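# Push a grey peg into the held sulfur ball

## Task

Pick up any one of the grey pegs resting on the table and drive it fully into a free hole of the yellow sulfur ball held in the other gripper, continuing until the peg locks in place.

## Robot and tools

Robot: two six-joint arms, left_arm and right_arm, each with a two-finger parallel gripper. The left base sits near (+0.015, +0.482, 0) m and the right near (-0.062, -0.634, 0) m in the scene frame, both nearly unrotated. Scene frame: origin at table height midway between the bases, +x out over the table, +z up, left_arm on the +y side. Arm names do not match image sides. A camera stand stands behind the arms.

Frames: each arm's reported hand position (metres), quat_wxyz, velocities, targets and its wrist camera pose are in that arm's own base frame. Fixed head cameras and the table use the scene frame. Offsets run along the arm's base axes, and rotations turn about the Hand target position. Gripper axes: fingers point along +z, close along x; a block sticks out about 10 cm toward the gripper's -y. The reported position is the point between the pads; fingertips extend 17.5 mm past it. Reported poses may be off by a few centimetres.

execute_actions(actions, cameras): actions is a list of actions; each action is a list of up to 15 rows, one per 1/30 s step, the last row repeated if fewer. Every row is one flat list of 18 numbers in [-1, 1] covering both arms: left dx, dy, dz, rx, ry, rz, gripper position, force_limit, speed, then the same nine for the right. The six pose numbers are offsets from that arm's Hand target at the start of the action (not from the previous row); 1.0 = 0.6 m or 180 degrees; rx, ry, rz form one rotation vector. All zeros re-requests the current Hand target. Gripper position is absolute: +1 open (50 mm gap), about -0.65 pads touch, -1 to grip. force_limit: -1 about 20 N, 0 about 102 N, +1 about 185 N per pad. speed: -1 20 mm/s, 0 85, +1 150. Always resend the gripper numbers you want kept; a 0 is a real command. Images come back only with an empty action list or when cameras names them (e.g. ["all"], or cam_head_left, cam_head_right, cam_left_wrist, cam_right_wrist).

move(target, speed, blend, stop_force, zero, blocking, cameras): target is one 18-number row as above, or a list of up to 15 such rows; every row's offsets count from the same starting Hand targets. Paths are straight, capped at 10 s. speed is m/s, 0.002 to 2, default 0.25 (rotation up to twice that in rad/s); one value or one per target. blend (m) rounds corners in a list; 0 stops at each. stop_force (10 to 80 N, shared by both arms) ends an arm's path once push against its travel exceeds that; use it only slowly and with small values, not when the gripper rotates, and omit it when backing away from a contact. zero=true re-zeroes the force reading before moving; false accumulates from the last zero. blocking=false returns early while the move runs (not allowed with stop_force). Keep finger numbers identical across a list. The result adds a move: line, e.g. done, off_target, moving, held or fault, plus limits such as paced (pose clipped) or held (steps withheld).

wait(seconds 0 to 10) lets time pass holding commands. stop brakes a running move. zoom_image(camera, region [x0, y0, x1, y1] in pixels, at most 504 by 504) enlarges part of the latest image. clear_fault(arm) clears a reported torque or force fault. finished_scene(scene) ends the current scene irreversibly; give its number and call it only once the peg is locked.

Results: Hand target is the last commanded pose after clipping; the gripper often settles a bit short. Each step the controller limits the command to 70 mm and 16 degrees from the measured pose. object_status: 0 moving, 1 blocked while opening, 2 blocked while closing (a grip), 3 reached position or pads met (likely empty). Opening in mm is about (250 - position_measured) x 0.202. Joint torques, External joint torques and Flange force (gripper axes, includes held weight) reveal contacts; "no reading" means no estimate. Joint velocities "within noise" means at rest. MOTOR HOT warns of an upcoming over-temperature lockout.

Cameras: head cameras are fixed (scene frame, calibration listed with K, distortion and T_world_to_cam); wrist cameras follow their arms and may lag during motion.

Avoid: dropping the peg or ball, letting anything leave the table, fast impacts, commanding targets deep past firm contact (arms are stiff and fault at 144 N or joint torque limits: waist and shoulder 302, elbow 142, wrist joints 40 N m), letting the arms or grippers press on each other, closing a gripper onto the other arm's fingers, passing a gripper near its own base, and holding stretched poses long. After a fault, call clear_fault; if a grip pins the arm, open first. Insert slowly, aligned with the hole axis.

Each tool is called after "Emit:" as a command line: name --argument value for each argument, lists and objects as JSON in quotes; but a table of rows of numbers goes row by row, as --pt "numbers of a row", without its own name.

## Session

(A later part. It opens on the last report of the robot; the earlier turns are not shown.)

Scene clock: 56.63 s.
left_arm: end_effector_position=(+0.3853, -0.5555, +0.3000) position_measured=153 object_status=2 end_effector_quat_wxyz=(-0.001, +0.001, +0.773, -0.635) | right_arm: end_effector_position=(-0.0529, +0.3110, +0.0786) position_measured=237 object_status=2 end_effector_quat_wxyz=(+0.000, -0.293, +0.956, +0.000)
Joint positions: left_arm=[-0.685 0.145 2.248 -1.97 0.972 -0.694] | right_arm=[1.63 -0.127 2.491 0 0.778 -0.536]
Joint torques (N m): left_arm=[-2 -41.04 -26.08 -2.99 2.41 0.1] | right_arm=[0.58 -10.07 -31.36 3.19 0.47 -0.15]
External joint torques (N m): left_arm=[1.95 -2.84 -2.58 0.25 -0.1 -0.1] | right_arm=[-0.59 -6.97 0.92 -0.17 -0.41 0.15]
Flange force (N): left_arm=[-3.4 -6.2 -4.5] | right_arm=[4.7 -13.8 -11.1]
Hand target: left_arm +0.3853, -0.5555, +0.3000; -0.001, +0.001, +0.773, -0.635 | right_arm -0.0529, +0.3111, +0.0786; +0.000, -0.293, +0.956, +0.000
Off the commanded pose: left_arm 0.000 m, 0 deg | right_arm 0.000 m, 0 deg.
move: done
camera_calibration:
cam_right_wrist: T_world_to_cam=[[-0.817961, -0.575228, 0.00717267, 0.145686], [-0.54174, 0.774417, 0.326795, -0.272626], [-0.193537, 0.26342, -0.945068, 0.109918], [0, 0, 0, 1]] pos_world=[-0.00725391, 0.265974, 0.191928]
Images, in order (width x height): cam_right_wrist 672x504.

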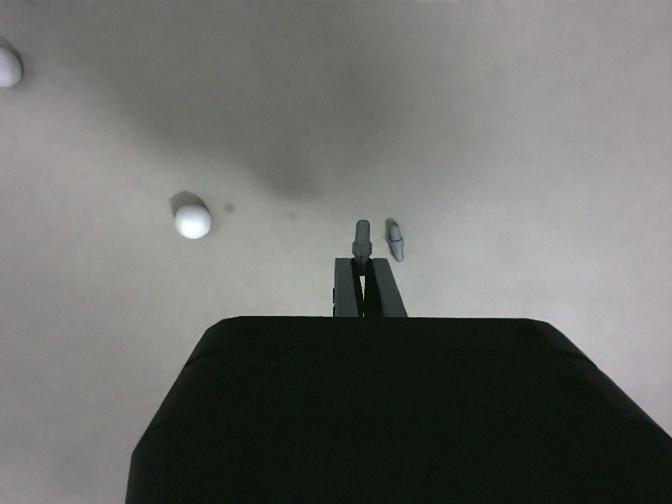

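Emit:
move --target '[0,0,0,0,0,0,-1,0,-1,0.3475,-0.055,0.4273,0,0,-0.3333,-1,-0.3,-1]' --speed 0.3

Scene clock: 60.47 s.
left_arm: end_effector_position=(+0.3853, -0.5555, +0.3000) position_measured=153 object_status=2 end_effector_quat_wxyz=(-0.001, +0.001, +0.773, -0.635) | right_arm: end_effector_position=(+0.1556, +0.2781, +0.3350) position_measured=237 object_status=2 end_effector_quat_wxyz=(+0.000, +0.224, +0.975, +0.000)
Joint positions: left_arm=[-0.685 0.145 2.248 -1.97 0.972 -0.694] | right_arm=[0.952 -0.385 2.139 0 1.388 -0.167]
Joint torques (N m): left_arm=[-1.65 -40.87 -26.25 -3.03 2.43 0.1] | right_arm=[-0.27 2.92 -43.42 4.58 0.6 -0.07]
External joint torques (N m): left_arm=[1.74 -3.09 -2.38 0.29 -0.13 -0.1] | right_arm=[0.47 -6.28 0.66 -0.31 -0.53 0.07]
Flange force (N): left_arm=[-2.5 -6.5 -4.6] | right_arm=[2.4 -11.9 -0.1]
Hand target: left_arm +0.3853, -0.5555, +0.3000; -0.001, +0.001, +0.773, -0.635 | right_arm +0.1556, +0.2781, +0.3350; +0.000, +0.224, +0.975, +0.000
Off the commanded pose: left_arm 0.000 m, 0 deg | right_arm 0.000 m, 0 deg.
move: done

Emit:
move --target '[0,0,0,0,0,0,-1,0,-1,0.5432,0.2865,0.0333,0.4542,-0.1049,0.1179,-1,-0.3,-1]' --speed 0.3 --cameras '["all"]'

Emit:
zoom_image --camera "cam_right_wrist" --region '[290, 150, 430, 300]'

Emit:
zoom_image --camera "cam_left_wrist" --region '[290, 90, 460, 330]'

Scene clock: 64.10 s.
left_arm: end_effector_position=(+0.3853, -0.5555, +0.3000) position_measured=153 object_status=2 end_effector_quat_wxyz=(-0.001, +0.001, +0.773, -0.635) | right_arm: end_effector_position=(+0.4815, +0.4499, +0.3550) position_measured=237 object_status=2 end_effector_quat_wxyz=(+0.001, -0.001, +0.747, +0.664)
Joint positions: left_arm=[-0.685 0.145 2.248 -1.97 0.972 -0.694] | right_arm=[0.255 0.151 2.158 1.657 1.303 -2.308]
Joint torques (N m): left_arm=[-1.76 -40.89 -26.06 -3.07 2.45 0.08] | right_arm=[0.29 -48.9 -36.16 1.94 2.62 -0.14]
External joint torques (N m): left_arm=[1.77 -3.12 -2.55 0.34 -0.14 -0.08] | right_arm=[-0.29 -2.88 0.23 -0.06 -0.6 0.13]
Flange force (N): left_arm=[-2.8 -6.7 -4.6] | right_arm=[4.3 3.8 -1.7]
Hand target: left_arm +0.3853, -0.5555, +0.3000; -0.001, +0.001, +0.773, -0.635 | right_arm +0.4815, +0.4500, +0.3550; +0.001, -0.001, +0.747, +0.665
Off the commanded pose: left_arm 0.000 m, 0 deg | right_arm 0.000 m, 0 deg.
move: done
camera_calibration:
cam_left_wrist: T_world_to_cam=[[-0.999927, 0.000655456, 0.0121, 0.392003], [-0.0100669, 0.510886, -0.85959, 0.563349], [-0.00674516, -0.859648, -0.510842, -0.18981], [0, 0, 0, 1]] pos_world=[0.396365, -0.451234, 0.382543]
cam_right_wrist: T_world_to_cam=[[-0.999783, -0.00919689, -0.0186873, 0.502741], [-0.0162834, -0.214287, 0.976635, -0.219867], [-0.0129864, 0.976728, 0.21409, -0.381356], [0, 0, 0, 1]] pos_world=[0.4941, 0.32999, 0.305769]

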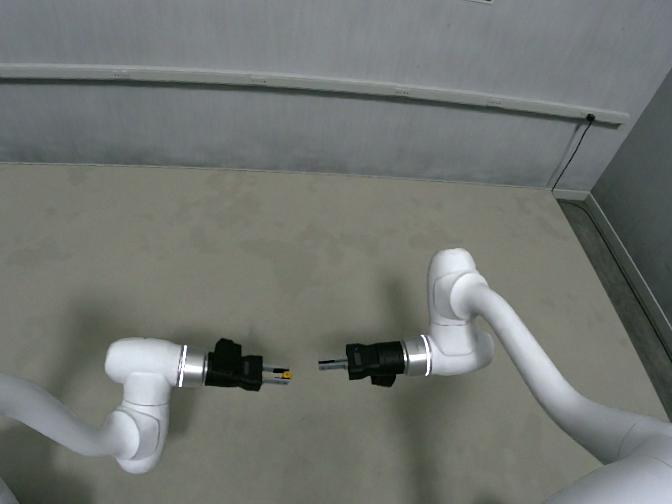

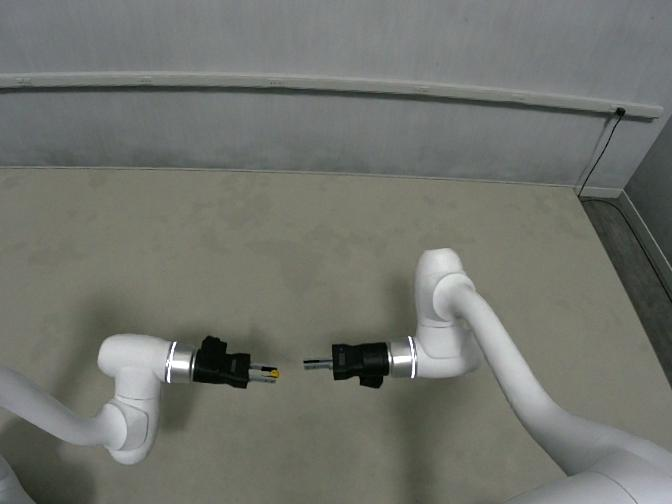

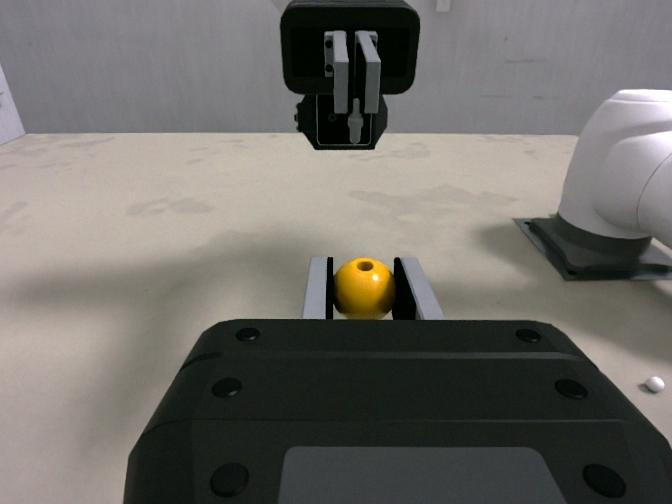

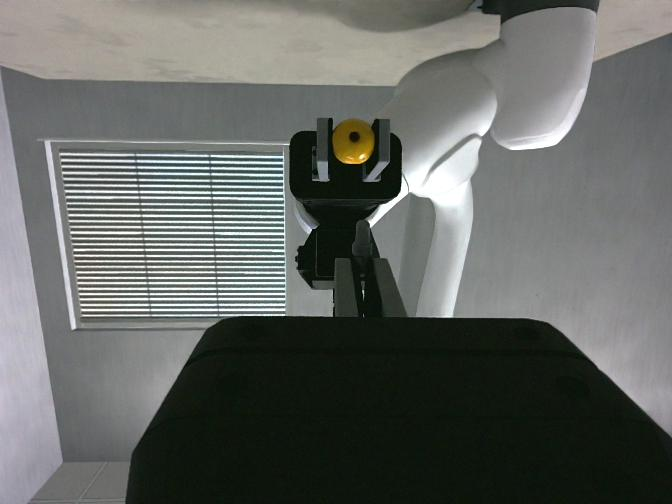

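Scaled by 3.360 from the camera's 672x504 image, which has a finer 960x720 frame.

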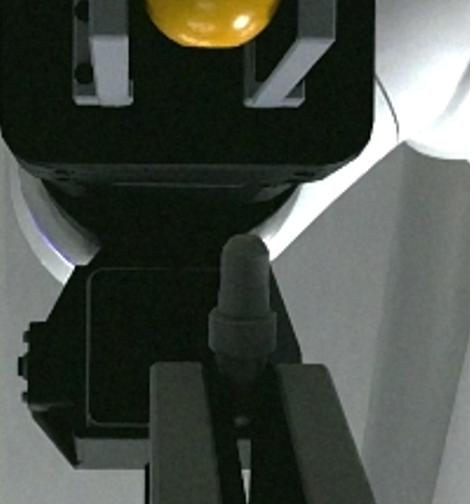

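Scaled by 2.100 from the camera's 672x504 image, which has a finer 960x720 frame.

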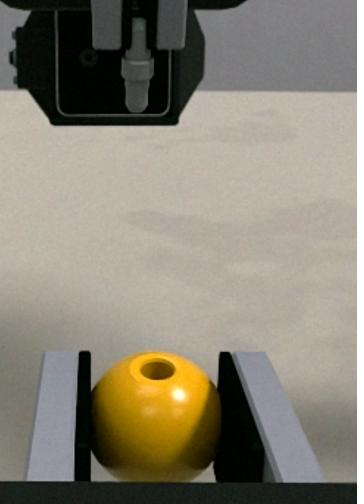

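Emit:
move --target '[0,0,0,0,0,0,-1,0,-1,0,0.128,0.0,0,0,0,-1,-0.3,-1]' --speed 0.12 --cameras '["cam_left_wrist","cam_right_wrist","cam_head_left","cam_head_right"]'

Emit:
zoom_image --camera "cam_right_wrist" --region '[290, 100, 430, 300]'

Emit:
zoom_image --camera "cam_left_wrist" --region '[290, 190, 430, 330]'

Emit:
zoom_image --camera "cam_head_left" --region '[240, 345, 340, 405]'

Scene clock: 65.73 s.
left_arm: end_effector_position=(+0.3853, -0.5555, +0.3000) position_measured=153 object_status=2 end_effector_quat_wxyz=(-0.001, +0.001, +0.773, -0.635) | right_arm: end_effector_position=(+0.4815, +0.5267, +0.3550) position_measured=237 object_status=2 end_effector_quat_wxyz=(+0.001, -0.001, +0.747, +0.665)
Joint positions: left_arm=[-0.685 0.145 2.248 -1.97 0.972 -0.694] | right_arm=[0.395 0.193 2.106 1.751 1.199 -2.312]
Joint torques (N m): left_arm=[-1.64 -40.55 -26.19 -2.99 2.47 0.11] | right_arm=[1.85 -52.3 -36.83 1.76 2.52 -0.18]
External joint torques (N m): left_arm=[1.67 -3.32 -2.38 0.26 -0.17 -0.11] | right_arm=[-1.82 -4.63 0.33 -0.27 -0.48 0.18]
Flange force (N): left_arm=[-2.1 -6.9 -4.7] | right_arm=[5.0 5.6 -6.7]
Hand target: left_arm +0.3853, -0.5555, +0.3000; -0.001, +0.001, +0.773, -0.635 | right_arm +0.4815, +0.5268, +0.3550; +0.001, -0.001, +0.747, +0.665
Off the commanded pose: left_arm 0.000 m, 0 deg | right_arm 0.000 m, 0 deg.
move: done
camera_calibration:
cam_left_wrist: T_world_to_cam=[[-0.999927, 0.000655456, 0.0121, 0.392003], [-0.0100669, 0.510886, -0.85959, 0.563349], [-0.00674516, -0.859648, -0.510842, -0.18981], [0, 0, 0, 1]] pos_world=[0.396365, -0.451234, 0.382543]
cam_right_wrist: T_world_to_cam=[[-0.999782, -0.0092925, -0.0187097, 0.503593], [-0.0162835, -0.214384, 0.976614, -0.203362], [-0.0130862, 0.976705, 0.214185, -0.456339], [0, 0, 0, 1]] pos_world=[0.494199, 0.406791, 0.30577]

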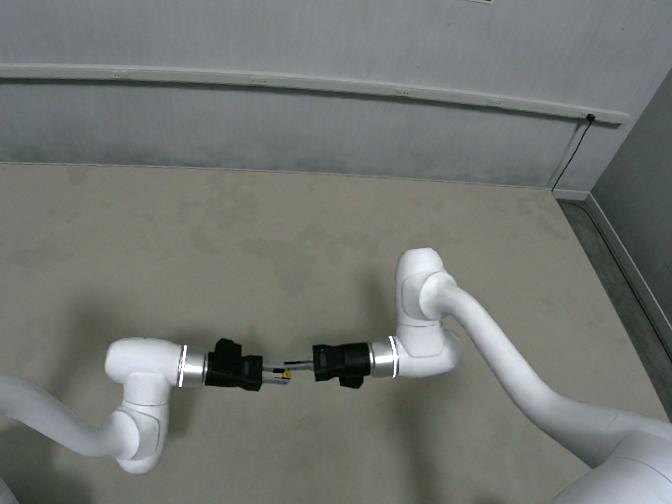

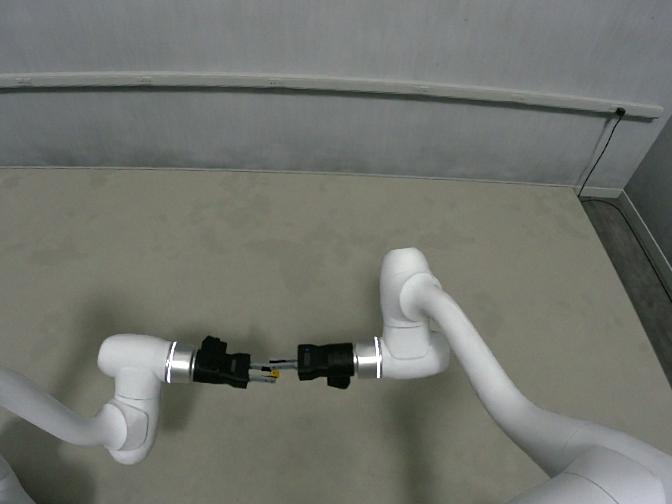

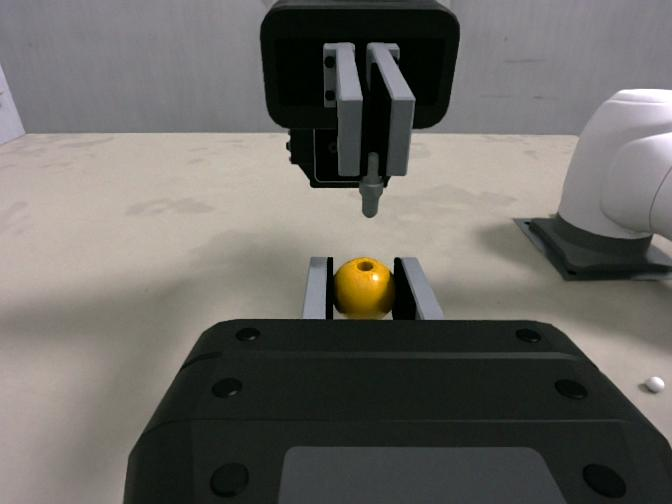

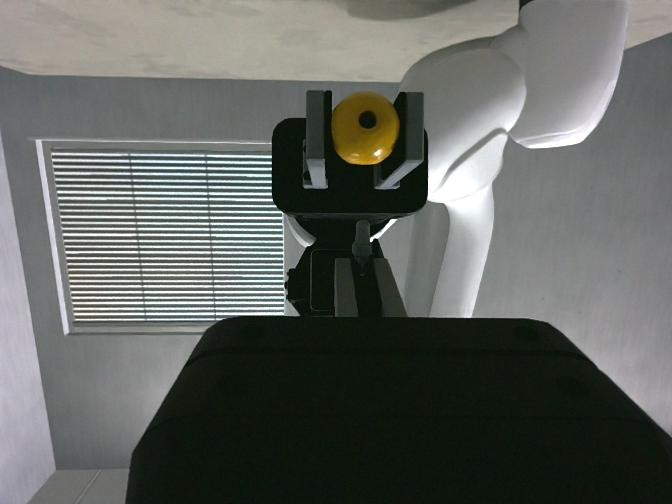

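Scaled by 2.520 from the camera's 672x504 image, which has a finer 960x720 frame.

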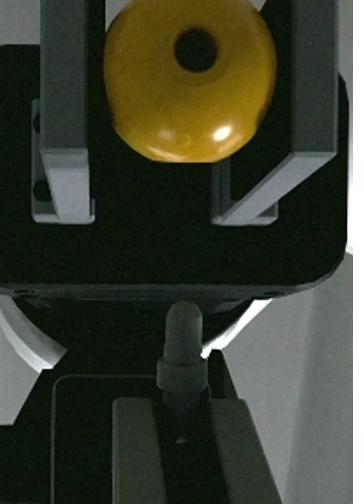

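Scaled by 3.600 from the camera's 672x504 image, which has a finer 960x720 frame.

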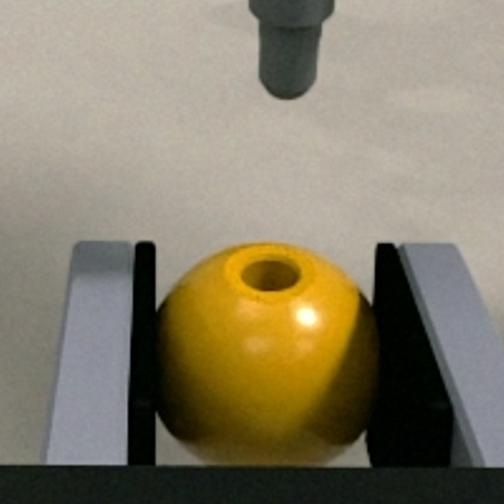

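Scaled by 5.040 from the camera's 672x504 image, which has a finer 960x720 frame.

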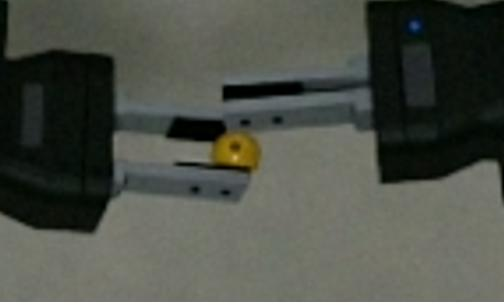

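Emit:
move --target '[0,0,0,0,0,0,-1,0,-1,0.001,-0.0003,-0.026,0,0,0,-1,-0.3,-1]' --speed 0.03 --stop_force 12 --cameras '["cam_left_wrist","cam_right_wrist"]'

Emit:
zoom_image --camera "cam_right_wrist" --region '[290, 130, 430, 270]'

Emit:
zoom_image --camera "cam_left_wrist" --region '[310, 220, 420, 330]'

Scene clock: 70.30 s.
left_arm: end_effector_position=(+0.3853, -0.5555, +0.3000) position_measured=153 object_status=2 end_effector_quat_wxyz=(-0.001, +0.001, +0.773, -0.635) | right_arm: end_effector_position=(+0.4821, +0.5266, +0.3394) position_measured=237 object_status=2 end_effector_quat_wxyz=(+0.001, -0.001, +0.747, +0.665)
Joint positions: left_arm=[-0.685 0.145 2.248 -1.97 0.972 -0.694] | right_arm=[0.394 0.214 2.117 1.763 1.206 -2.345]
Joint torques (N m): left_arm=[-1.7 -41.09 -26.14 -3.01 2.39 0.12] | right_arm=[0.29 -52.95 -35.94 1.62 2.48 -0.15]
External joint torques (N m): left_arm=[1.7 -2.75 -2.36 0.29 -0.09 -0.12] | right_arm=[-0.53 -4.81 0.3 -0.19 -0.39 0.15]
Flange force (N): left_arm=[-2.9 -6.0 -4.3] | right_arm=[6.0 6.2 -4.6]
Hand target: left_arm +0.3853, -0.5555, +0.3000; -0.001, +0.001, +0.773, -0.635 | right_arm +0.4821, +0.5266, +0.3394; +0.001, -0.001, +0.747, +0.665
Off the commanded pose: left_arm 0.000 m, 0 deg | right_arm 0.000 m, 0 deg.
move: done
camera_calibration:
cam_left_wrist: T_world_to_cam=[[-0.999927, 0.000655456, 0.0121, 0.392003], [-0.0100669, 0.510886, -0.85959, 0.563349], [-0.00674516, -0.859648, -0.510842, -0.18981], [0, 0, 0, 1]] pos_world=[0.396365, -0.451234, 0.382543]
cam_right_wrist: T_world_to_cam=[[-0.999782, -0.0092925, -0.0187097, 0.5039], [-0.0162835, -0.214384, 0.976614, -0.188139], [-0.0130862, 0.976705, 0.214185, -0.452892], [0, 0, 0, 1]] pos_world=[0.494799, 0.406691, 0.29017]
Images, in order (width x height): cam_left_wrist 672x504, cam_right_wrist 672x504.

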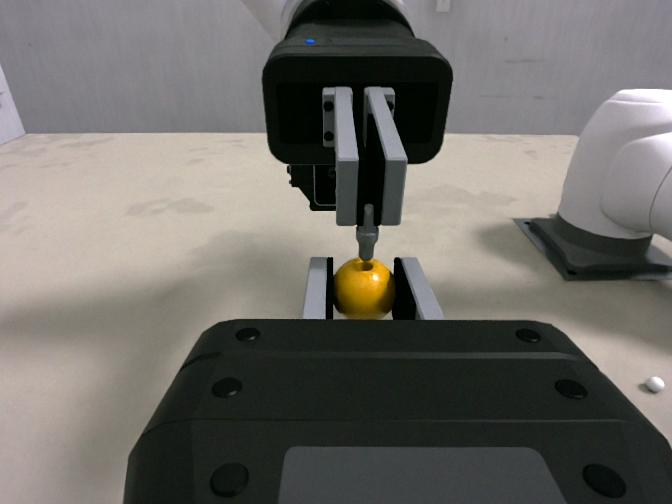

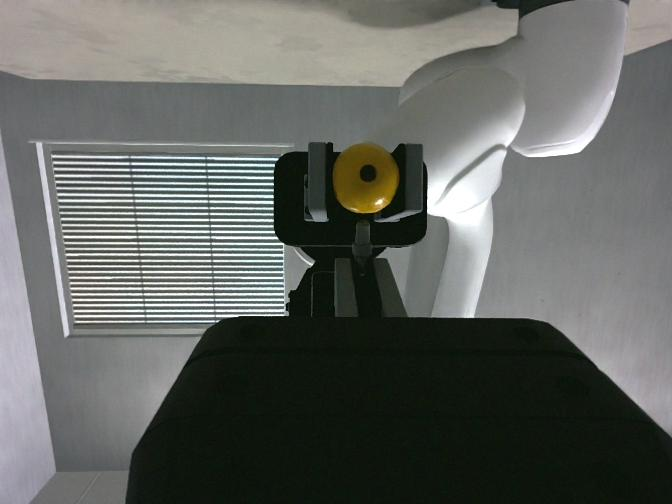

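Scaled by 3.600 from the camera's 672x504 image, which has a finer 960x720 frame.

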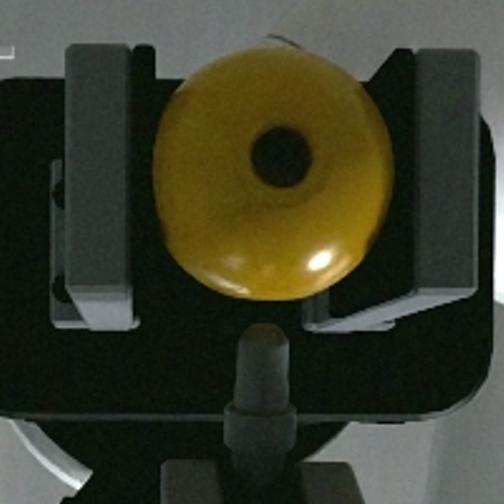

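Scaled by 4.582 from the camera's 672x504 image, which has a finer 960x720 frame.

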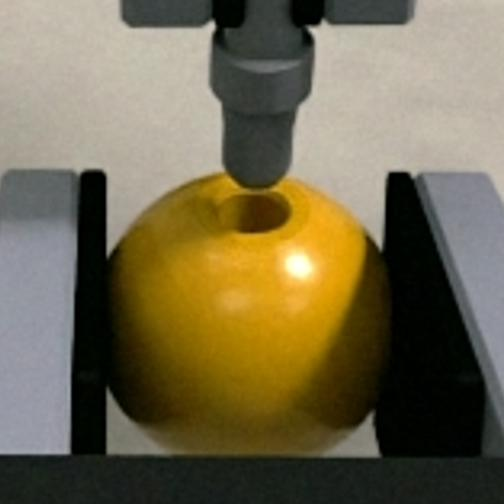

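Emit:
move --target '[0,0,0,0,0,0,-1,0,-1,0,-0.0004,-0.0035,0,0,0,-1,-0.3,-1]' --speed 0.01 --stop_force 10 --cameras '["cam_left_wrist","cam_right_wrist"]'

Emit:
zoom_image --camera "cam_right_wrist" --region '[310, 150, 420, 260]'

Emit:
zoom_image --camera "cam_left_wrist" --region '[330, 230, 400, 290]'

Scene clock: 72.57 s.
left_arm: end_effector_position=(+0.3853, -0.5555, +0.3000) position_measured=153 object_status=2 end_effector_quat_wxyz=(-0.001, +0.001, +0.773, -0.635) | right_arm: end_effector_position=(+0.4821, +0.5263, +0.3373) position_measured=237 object_status=2 end_effector_quat_wxyz=(+0.001, -0.001, +0.747, +0.665)
Joint positions: left_arm=[-0.685 0.145 2.248 -1.97 0.972 -0.694] | right_arm=[0.394 0.216 2.119 1.764 1.207 -2.35]
Joint torques (N m): left_arm=[-1.94 -40.97 -26.26 -3.05 2.42 0.07] | right_arm=[0.3 -53.4 -35.97 1.59 2.51 -0.09]
External joint torques (N m): left_arm=[1.92 -2.97 -2.35 0.32 -0.11 -0.07] | right_arm=[-0.49 -4.76 0.46 -0.16 -0.41 0.09]
Flange force (N): left_arm=[-2.9 -6.2 -4.8] | right_arm=[6.2 5.9 -4.5]
Hand target: left_arm +0.3853, -0.5555, +0.3000; -0.001, +0.001, +0.773, -0.635 | right_arm +0.4821, +0.5263, +0.3373; +0.001, -0.001, +0.747, +0.665
Off the commanded pose: left_arm 0.000 m, 0 deg | right_arm 0.000 m, 0 deg.
move: done
camera_calibration:
cam_left_wrist: T_world_to_cam=[[-0.999927, 0.000655456, 0.0121, 0.392003], [-0.0100669, 0.510886, -0.85959, 0.563349], [-0.00674516, -0.859648, -0.510842, -0.18981], [0, 0, 0, 1]] pos_world=[0.396365, -0.451234, 0.382543]
cam_right_wrist: T_world_to_cam=[[-0.999782, -0.0092925, -0.0187097, 0.503858], [-0.0162835, -0.214384, 0.976614, -0.186152], [-0.0130862, 0.976705, 0.214185, -0.452149], [0, 0, 0, 1]] pos_world=[0.494799, 0.406391, 0.28807]
Images, in order (width x height): cam_left_wrist 672x504, cam_right_wrist 672x504.

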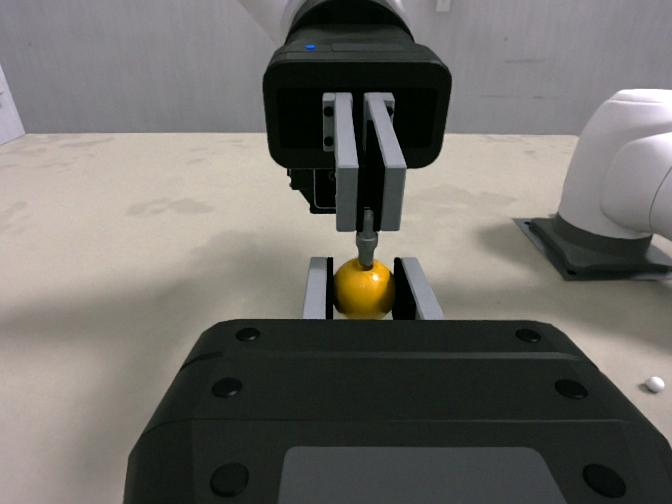

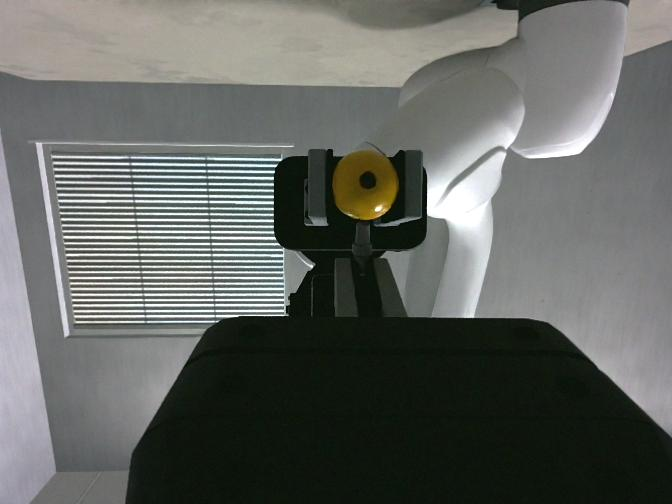

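Scaled by 4.582 from the camera's 672x504 image, which has a finer 960x720 frame.

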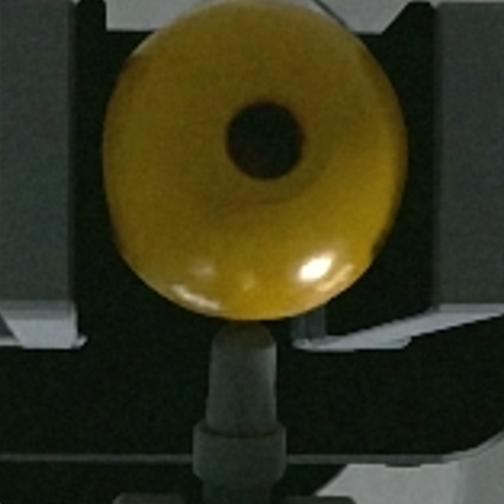

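Scaled by 7.200 from the camera's 672x504 image, which has a finer 960x720 frame.

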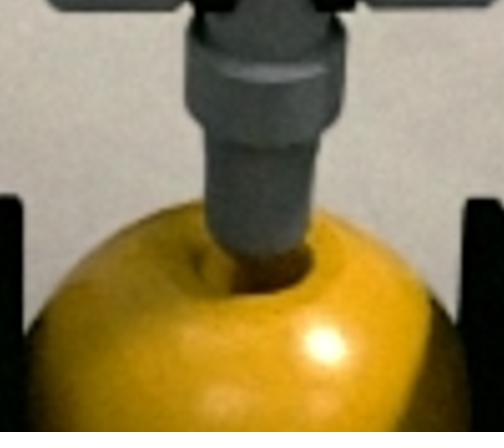

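Emit:
move --pt "0 0 0 0 0 0 -1 0 -1 -0.00075 -0.0005 0 0 0 0 -1 -0.3 -1" --pt "0 0 0 0 0 0 -1 0 -1 -0.00075 -0.0011 -0.005 0 0 0 -1 -0.3 -1" --speed 0.006 --stop_force 12 --cameras '["cam_left_wrist","cam_right_wrist"]'

Emit:
zoom_image --camera "cam_right_wrist" --region '[310, 150, 420, 260]'

Emit:
zoom_image --camera "cam_left_wrist" --region '[330, 230, 400, 290]'

Scene clock: 75.10 s.
left_arm: end_effector_position=(+0.3853, -0.5555, +0.3000) position_measured=153 object_status=2 end_effector_quat_wxyz=(-0.001, +0.001, +0.773, -0.635) | right_arm: end_effector_position=(+0.4817, +0.5257, +0.3343) position_measured=237 object_status=2 end_effector_quat_wxyz=(+0.001, -0.001, +0.747, +0.665)
Joint positions: left_arm=[-0.685 0.145 2.248 -1.97 0.972 -0.694] | right_arm=[0.393 0.219 2.122 1.766 1.208 -2.356]
Joint torques (N m): left_arm=[-0.87 -42.54 -28.63 -3.76 2.84 0.07] | right_arm=[1.55 -51.45 -34.03 0.85 2.2 -0.16]
External joint torques (N m): left_arm=[0.74 -1.32 -0.14 1.01 -0.52 -0.07] | right_arm=[-1.73 -6.47 -1.22 0.56 -0.09 0.16]
Flange force (N): left_arm=[-0.7 -3.5 -3.7] | right_arm=[5.0 8.7 -6.2]
Hand target: left_arm +0.3853, -0.5555, +0.3000; -0.001, +0.001, +0.773, -0.635 | right_arm +0.4817, +0.5257, +0.3343; +0.001, -0.001, +0.747, +0.665
Off the commanded pose: left_arm 0.000 m, 0 deg | right_arm 0.000 m, 0 deg.
move: done
camera_calibration:
cam_left_wrist: T_world_to_cam=[[-0.999928, 0.000705835, 0.0120143, 0.392059], [-0.00996716, 0.510931, -0.859564, 0.56332], [-0.00674519, -0.859622, -0.510887, -0.189781], [0, 0, 0, 1]] pos_world=[0.396365, -0.451234, 0.382543]
cam_right_wrist: T_world_to_cam=[[-0.999782, -0.0092925, -0.0187097, 0.503296], [-0.0162835, -0.214384, 0.976614, -0.183359], [-0.0130862, 0.976705, 0.214185, -0.450927], [0, 0, 0, 1]] pos_world=[0.494299, 0.405791, 0.28507]
Images, in order (width x height): cam_left_wrist 672x504, cam_right_wrist 672x504.

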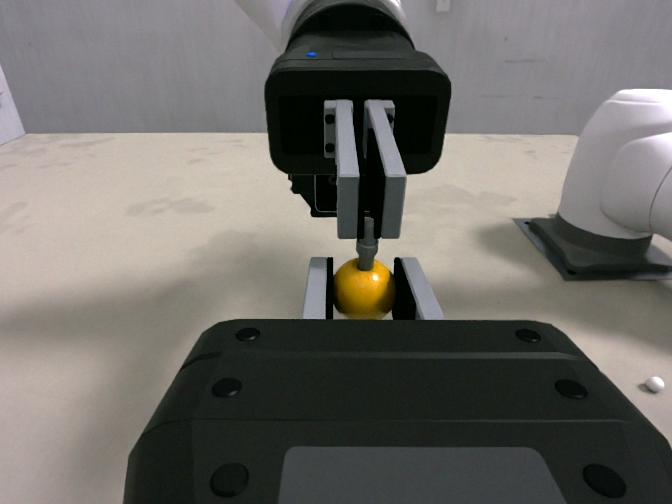

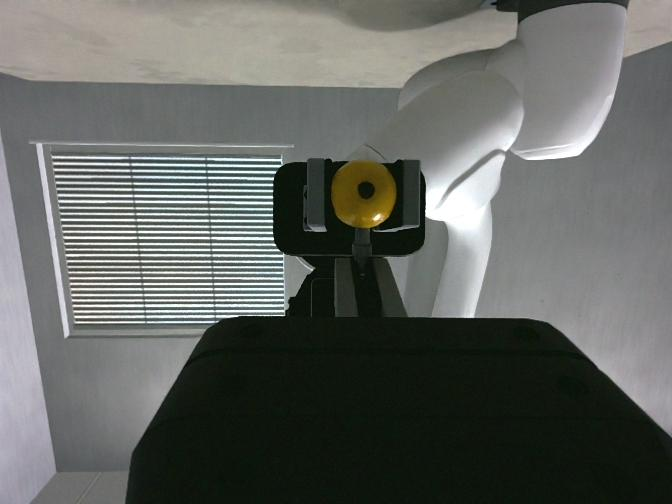

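Scaled by 4.582 from the camera's 672x504 image, which has a finer 960x720 frame.

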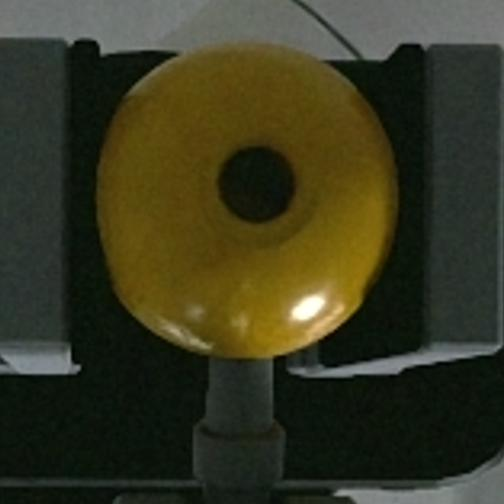

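Scaled by 7.200 from the camera's 672x504 image, which has a finer 960x720 frame.

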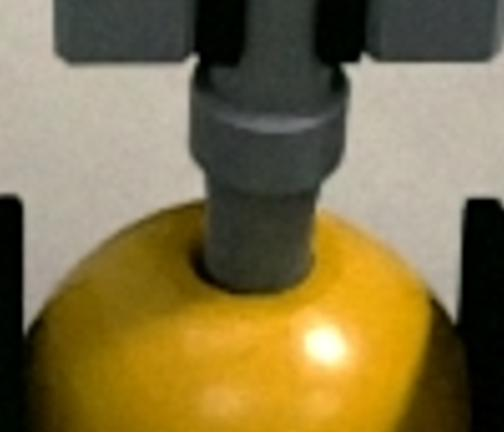

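Emit:
move --target '[0,0,0,0,0,0,-1,0,-1,0,-0.00097,-0.00828,0,0,0,-1,-0.3,-1]' --speed 0.008 --stop_force 30 --cameras '["cam_left_wrist","cam_right_wrist"]'

Emit:
zoom_image --camera "cam_right_wrist" --region '[310, 150, 420, 260]'

Emit:
zoom_image --camera "cam_left_wrist" --region '[330, 230, 400, 290]'

Scene clock: 77.27 s.
left_arm: end_effector_position=(+0.3853, -0.5555, +0.3000) position_measured=153 object_status=2 end_effector_quat_wxyz=(-0.001, +0.001, +0.773, -0.635) | right_arm: end_effector_position=(+0.4817, +0.5251, +0.3293) position_measured=237 object_status=2 end_effector_quat_wxyz=(+0.001, -0.001, +0.747, +0.665)
Joint positions: left_arm=[-0.685 0.145 2.248 -1.97 0.972 -0.694] | right_arm=[0.392 0.225 2.127 1.769 1.211 -2.367]
Joint torques (N m): left_arm=[-0.73 -45.07 -31.66 -4.74 3.7 0.08] | right_arm=[2.89 -49.28 -31.29 -0.33 1.58 -0.08]
External joint torques (N m): left_arm=[0.79 1.09 3.02 2.01 -1.4 -0.07] | right_arm=[-2.88 -9.44 -3.79 1.69 0.57 0.08]
Flange force (N): left_arm=[0.2 0.6 -4.7] | right_arm=[4.1 13.2 -7.8]
Hand target: left_arm +0.3853, -0.5555, +0.3000; -0.001, +0.001, +0.773, -0.635 | right_arm +0.4817, +0.5251, +0.3293; +0.001, -0.001, +0.747, +0.665
Off the commanded pose: left_arm 0.000 m, 0 deg | right_arm 0.000 m, 0 deg.
move: done
camera_calibration:
cam_left_wrist: T_world_to_cam=[[-0.999927, 0.000654424, 0.0121001, 0.392002], [-0.0100671, 0.51093, -0.859563, 0.563359], [-0.0067448, -0.859622, -0.510886, -0.189781], [0, 0, 0, 1]] pos_world=[0.396365, -0.451234, 0.382543]
cam_right_wrist: T_world_to_cam=[[-0.999782, -0.0092925, -0.0187097, 0.503197], [-0.0162835, -0.214384, 0.976614, -0.178605], [-0.0130862, 0.976705, 0.214185, -0.449271], [0, 0, 0, 1]] pos_world=[0.494299, 0.405191, 0.28007]
Images, in order (width x height): cam_left_wrist 672x504, cam_right_wrist 672x504.

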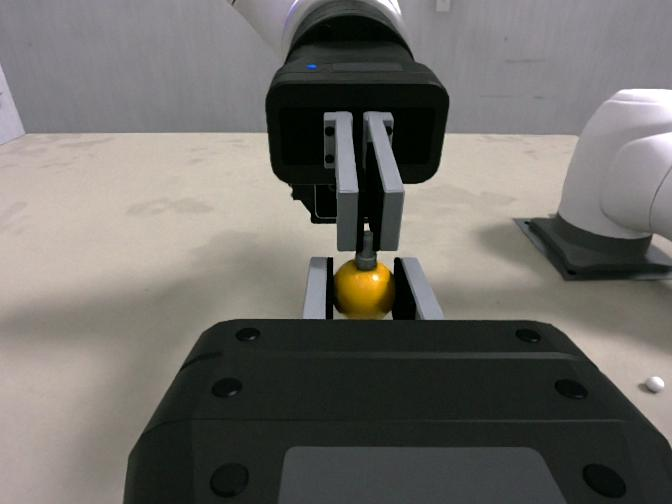

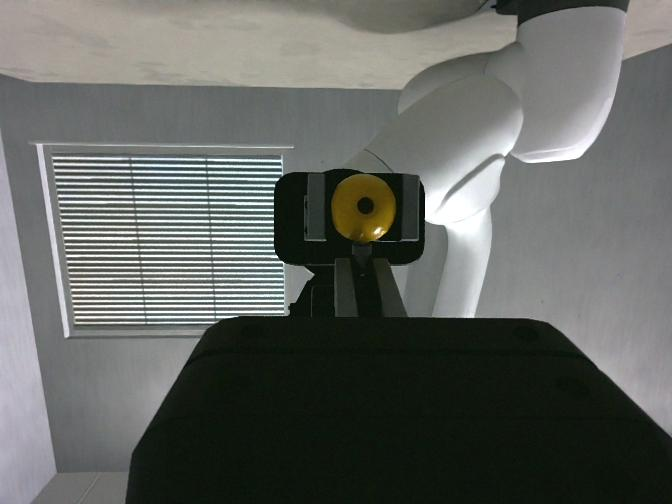

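Scaled by 4.582 from the camera's 672x504 image, which has a finer 960x720 frame.

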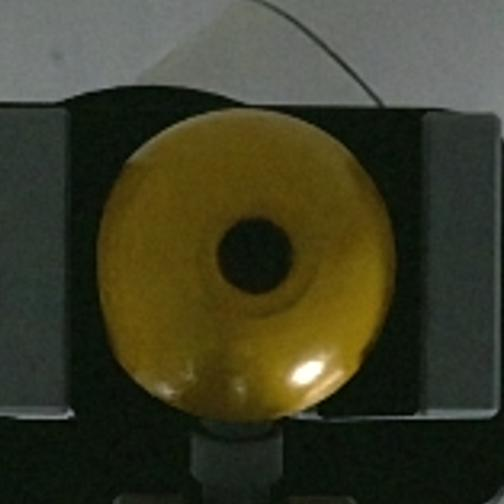

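Scaled by 7.200 from the camera's 672x504 image, which has a finer 960x720 frame.

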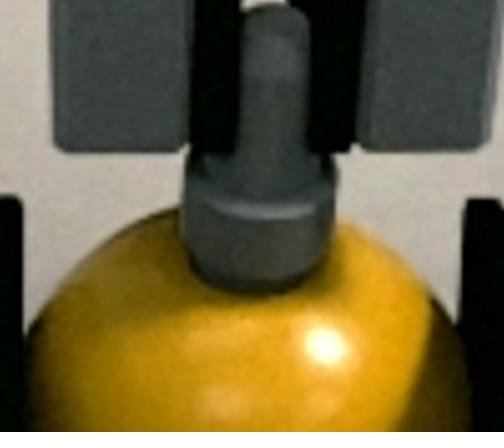

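Emit:
move --target '[0,0,0,0,0,0,-1,0,-1,0,-0.00049,-0.00414,0,0,0,-1,-0.3,-1]' --speed 0.004 --stop_force 45 --cameras '["cam_left_wrist","cam_right_wrist"]'

Emit:
zoom_image --camera "cam_right_wrist" --region '[310, 150, 420, 260]'

Emit:
zoom_image --camera "cam_left_wrist" --region '[330, 230, 400, 290]'

Scene clock: 79.57 s.
left_arm: end_effector_position=(+0.3853, -0.5555, +0.3000) position_measured=153 object_status=2 end_effector_quat_wxyz=(-0.001, +0.001, +0.773, -0.635) | right_arm: end_effector_position=(+0.4817, +0.5248, +0.3268) position_measured=237 object_status=2 end_effector_quat_wxyz=(+0.001, -0.001, +0.747, +0.665)
Joint positions: left_arm=[-0.685 0.145 2.248 -1.97 0.972 -0.694] | right_arm=[0.392 0.229 2.129 1.771 1.213 -2.372]
Joint torques (N m): left_arm=[-0.56 -57.7 -42.98 -8.03 8.48 0.05] | right_arm=[2.65 -35.83 -20.7 -4.39 -3.01 -0.08]
External joint torques (N m): left_arm=[0.69 13.61 14.32 5.3 -6.17 -0.05] | right_arm=[-2.35 -23.45 -14.29 5.73 5.19 0.08]
Flange force (N): left_arm=[0.9 18.9 -1.3] | right_arm=[5.0 34.5 -9.9]
Hand target: left_arm +0.3853, -0.5555, +0.3000; -0.001, +0.001, +0.773, -0.635 | right_arm +0.4817, +0.5248, +0.3268; +0.001, -0.001, +0.747, +0.665
Off the commanded pose: left_arm 0.000 m, 0 deg | right_arm 0.000 m, 0 deg.
move: done
camera_calibration:
cam_left_wrist: T_world_to_cam=[[-0.999927, 0.000654347, 0.0121002, 0.392002], [-0.0100673, 0.51093, -0.859563, 0.563359], [-0.0067448, -0.859622, -0.510886, -0.189781], [0, 0, 0, 1]] pos_world=[0.396365, -0.451234, 0.382543]
cam_right_wrist: T_world_to_cam=[[-0.999782, -0.009293, -0.0187099, 0.503148], [-0.0162833, -0.214405, 0.976609, -0.176218], [-0.0130871, 0.976701, 0.214207, -0.448446], [0, 0, 0, 1]] pos_world=[0.494299, 0.404891, 0.27757]
Images, in order (width x height): cam_left_wrist 672x504, cam_right_wrist 672x504.

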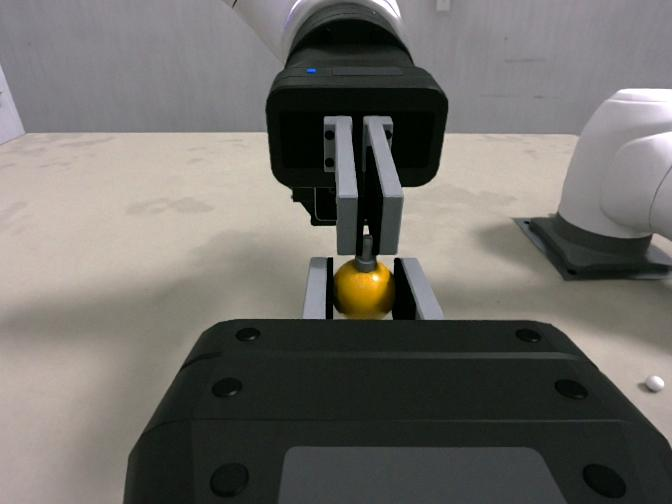

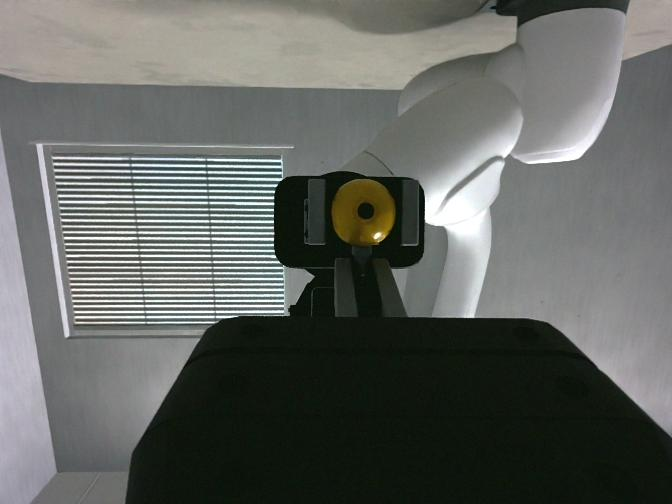

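Scaled by 4.582 from the camera's 672x504 image, which has a finer 960x720 frame.

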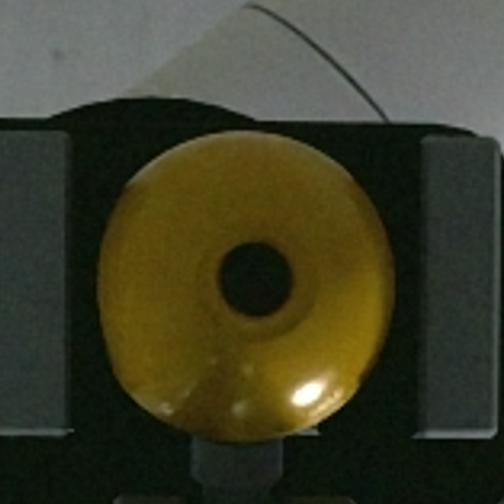

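Scaled by 7.200 from the camera's 672x504 image, which has a finer 960x720 frame.

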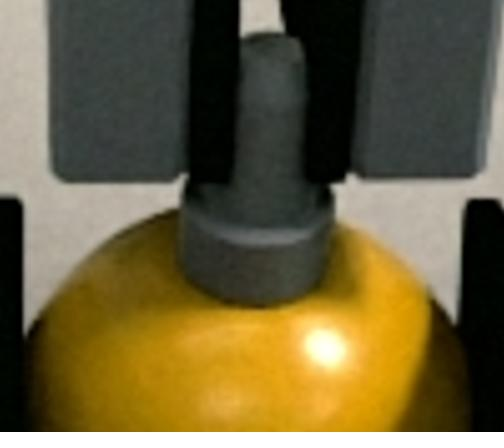

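Emit:
move --target '[0,0,0,0,0,0,-1,0,-1,0,-0.00049,-0.00414,0,0,0,-1,-0.3,-1]' --speed 0.004 --stop_force 40 --cameras '["cam_left_wrist","cam_right_wrist"]'

Emit:
zoom_image --camera "cam_right_wrist" --region '[310, 150, 420, 260]'

Emit:
zoom_image --camera "cam_left_wrist" --region '[330, 230, 400, 290]'

Scene clock: 81.87 s.
left_arm: end_effector_position=(+0.3853, -0.5555, +0.3000) position_measured=153 object_status=2 end_effector_quat_wxyz=(-0.001, +0.001, +0.773, -0.635) | right_arm: end_effector_position=(+0.4817, +0.5245, +0.3243) position_measured=237 object_status=2 end_effector_quat_wxyz=(+0.001, -0.001, +0.747, +0.665)
Joint positions: left_arm=[-0.685 0.145 2.248 -1.97 0.972 -0.694] | right_arm=[0.391 0.232 2.13 1.772 1.214 -2.378]
Joint torques (N m): left_arm=[1.58 -62.87 -48.27 -9.79 9.95 0] | right_arm=[3.87 -30.6 -15.23 -6.61 -4.39 -0.19]
External joint torques (N m): left_arm=[-1.59 19 19.63 7.06 -7.64 0] | right_arm=[-3.89 -28.83 -19.62 7.97 6.57 0.19]
Flange force (N): left_arm=[4.0 26.9 2.3] | right_arm=[2.5 43.5 -11.3]
Hand target: left_arm +0.3853, -0.5555, +0.3000; -0.001, +0.001, +0.773, -0.635 | right_arm +0.4817, +0.5245, +0.3243; +0.001, -0.001, +0.747, +0.665
Off the commanded pose: left_arm 0.000 m, 0 deg | right_arm 0.000 m, 0 deg.
move: done
camera_calibration:
cam_left_wrist: T_world_to_cam=[[-0.999927, 0.000568659, 0.0120486, 0.392084], [-0.0100668, 0.510929, -0.859564, 0.56336], [-0.0066448, -0.859623, -0.510886, -0.18982], [0, 0, 0, 1]] pos_world=[0.396465, -0.451234, 0.382543]
cam_right_wrist: T_world_to_cam=[[-0.999783, -0.00931429, -0.0186121, 0.50308], [-0.0161836, -0.214383, 0.976616, -0.1739], [-0.0130866, 0.976705, 0.214186, -0.447613], [0, 0, 0, 1]] pos_world=[0.494299, 0.404591, 0.275069]
Images, in order (width x height): cam_left_wrist 672x504, cam_right_wrist 672x504.

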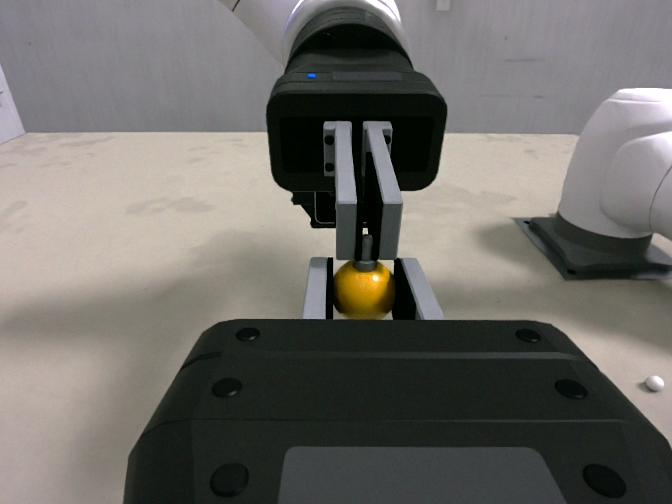

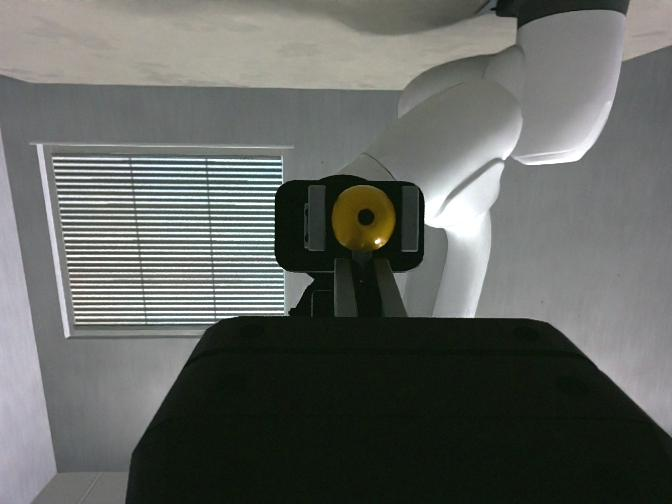

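Scaled by 4.582 from the camera's 672x504 image, which has a finer 960x720 frame.

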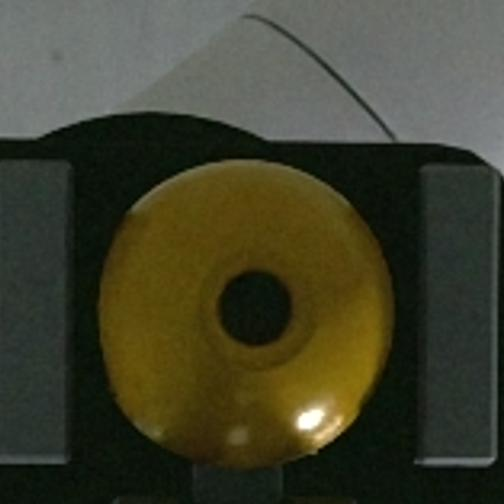

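Scaled by 7.200 from the camera's 672x504 image, which has a finer 960x720 frame.

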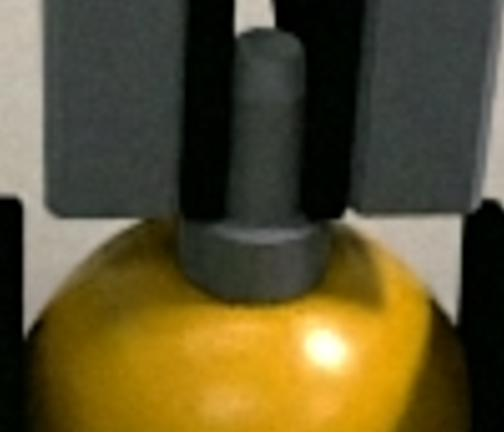

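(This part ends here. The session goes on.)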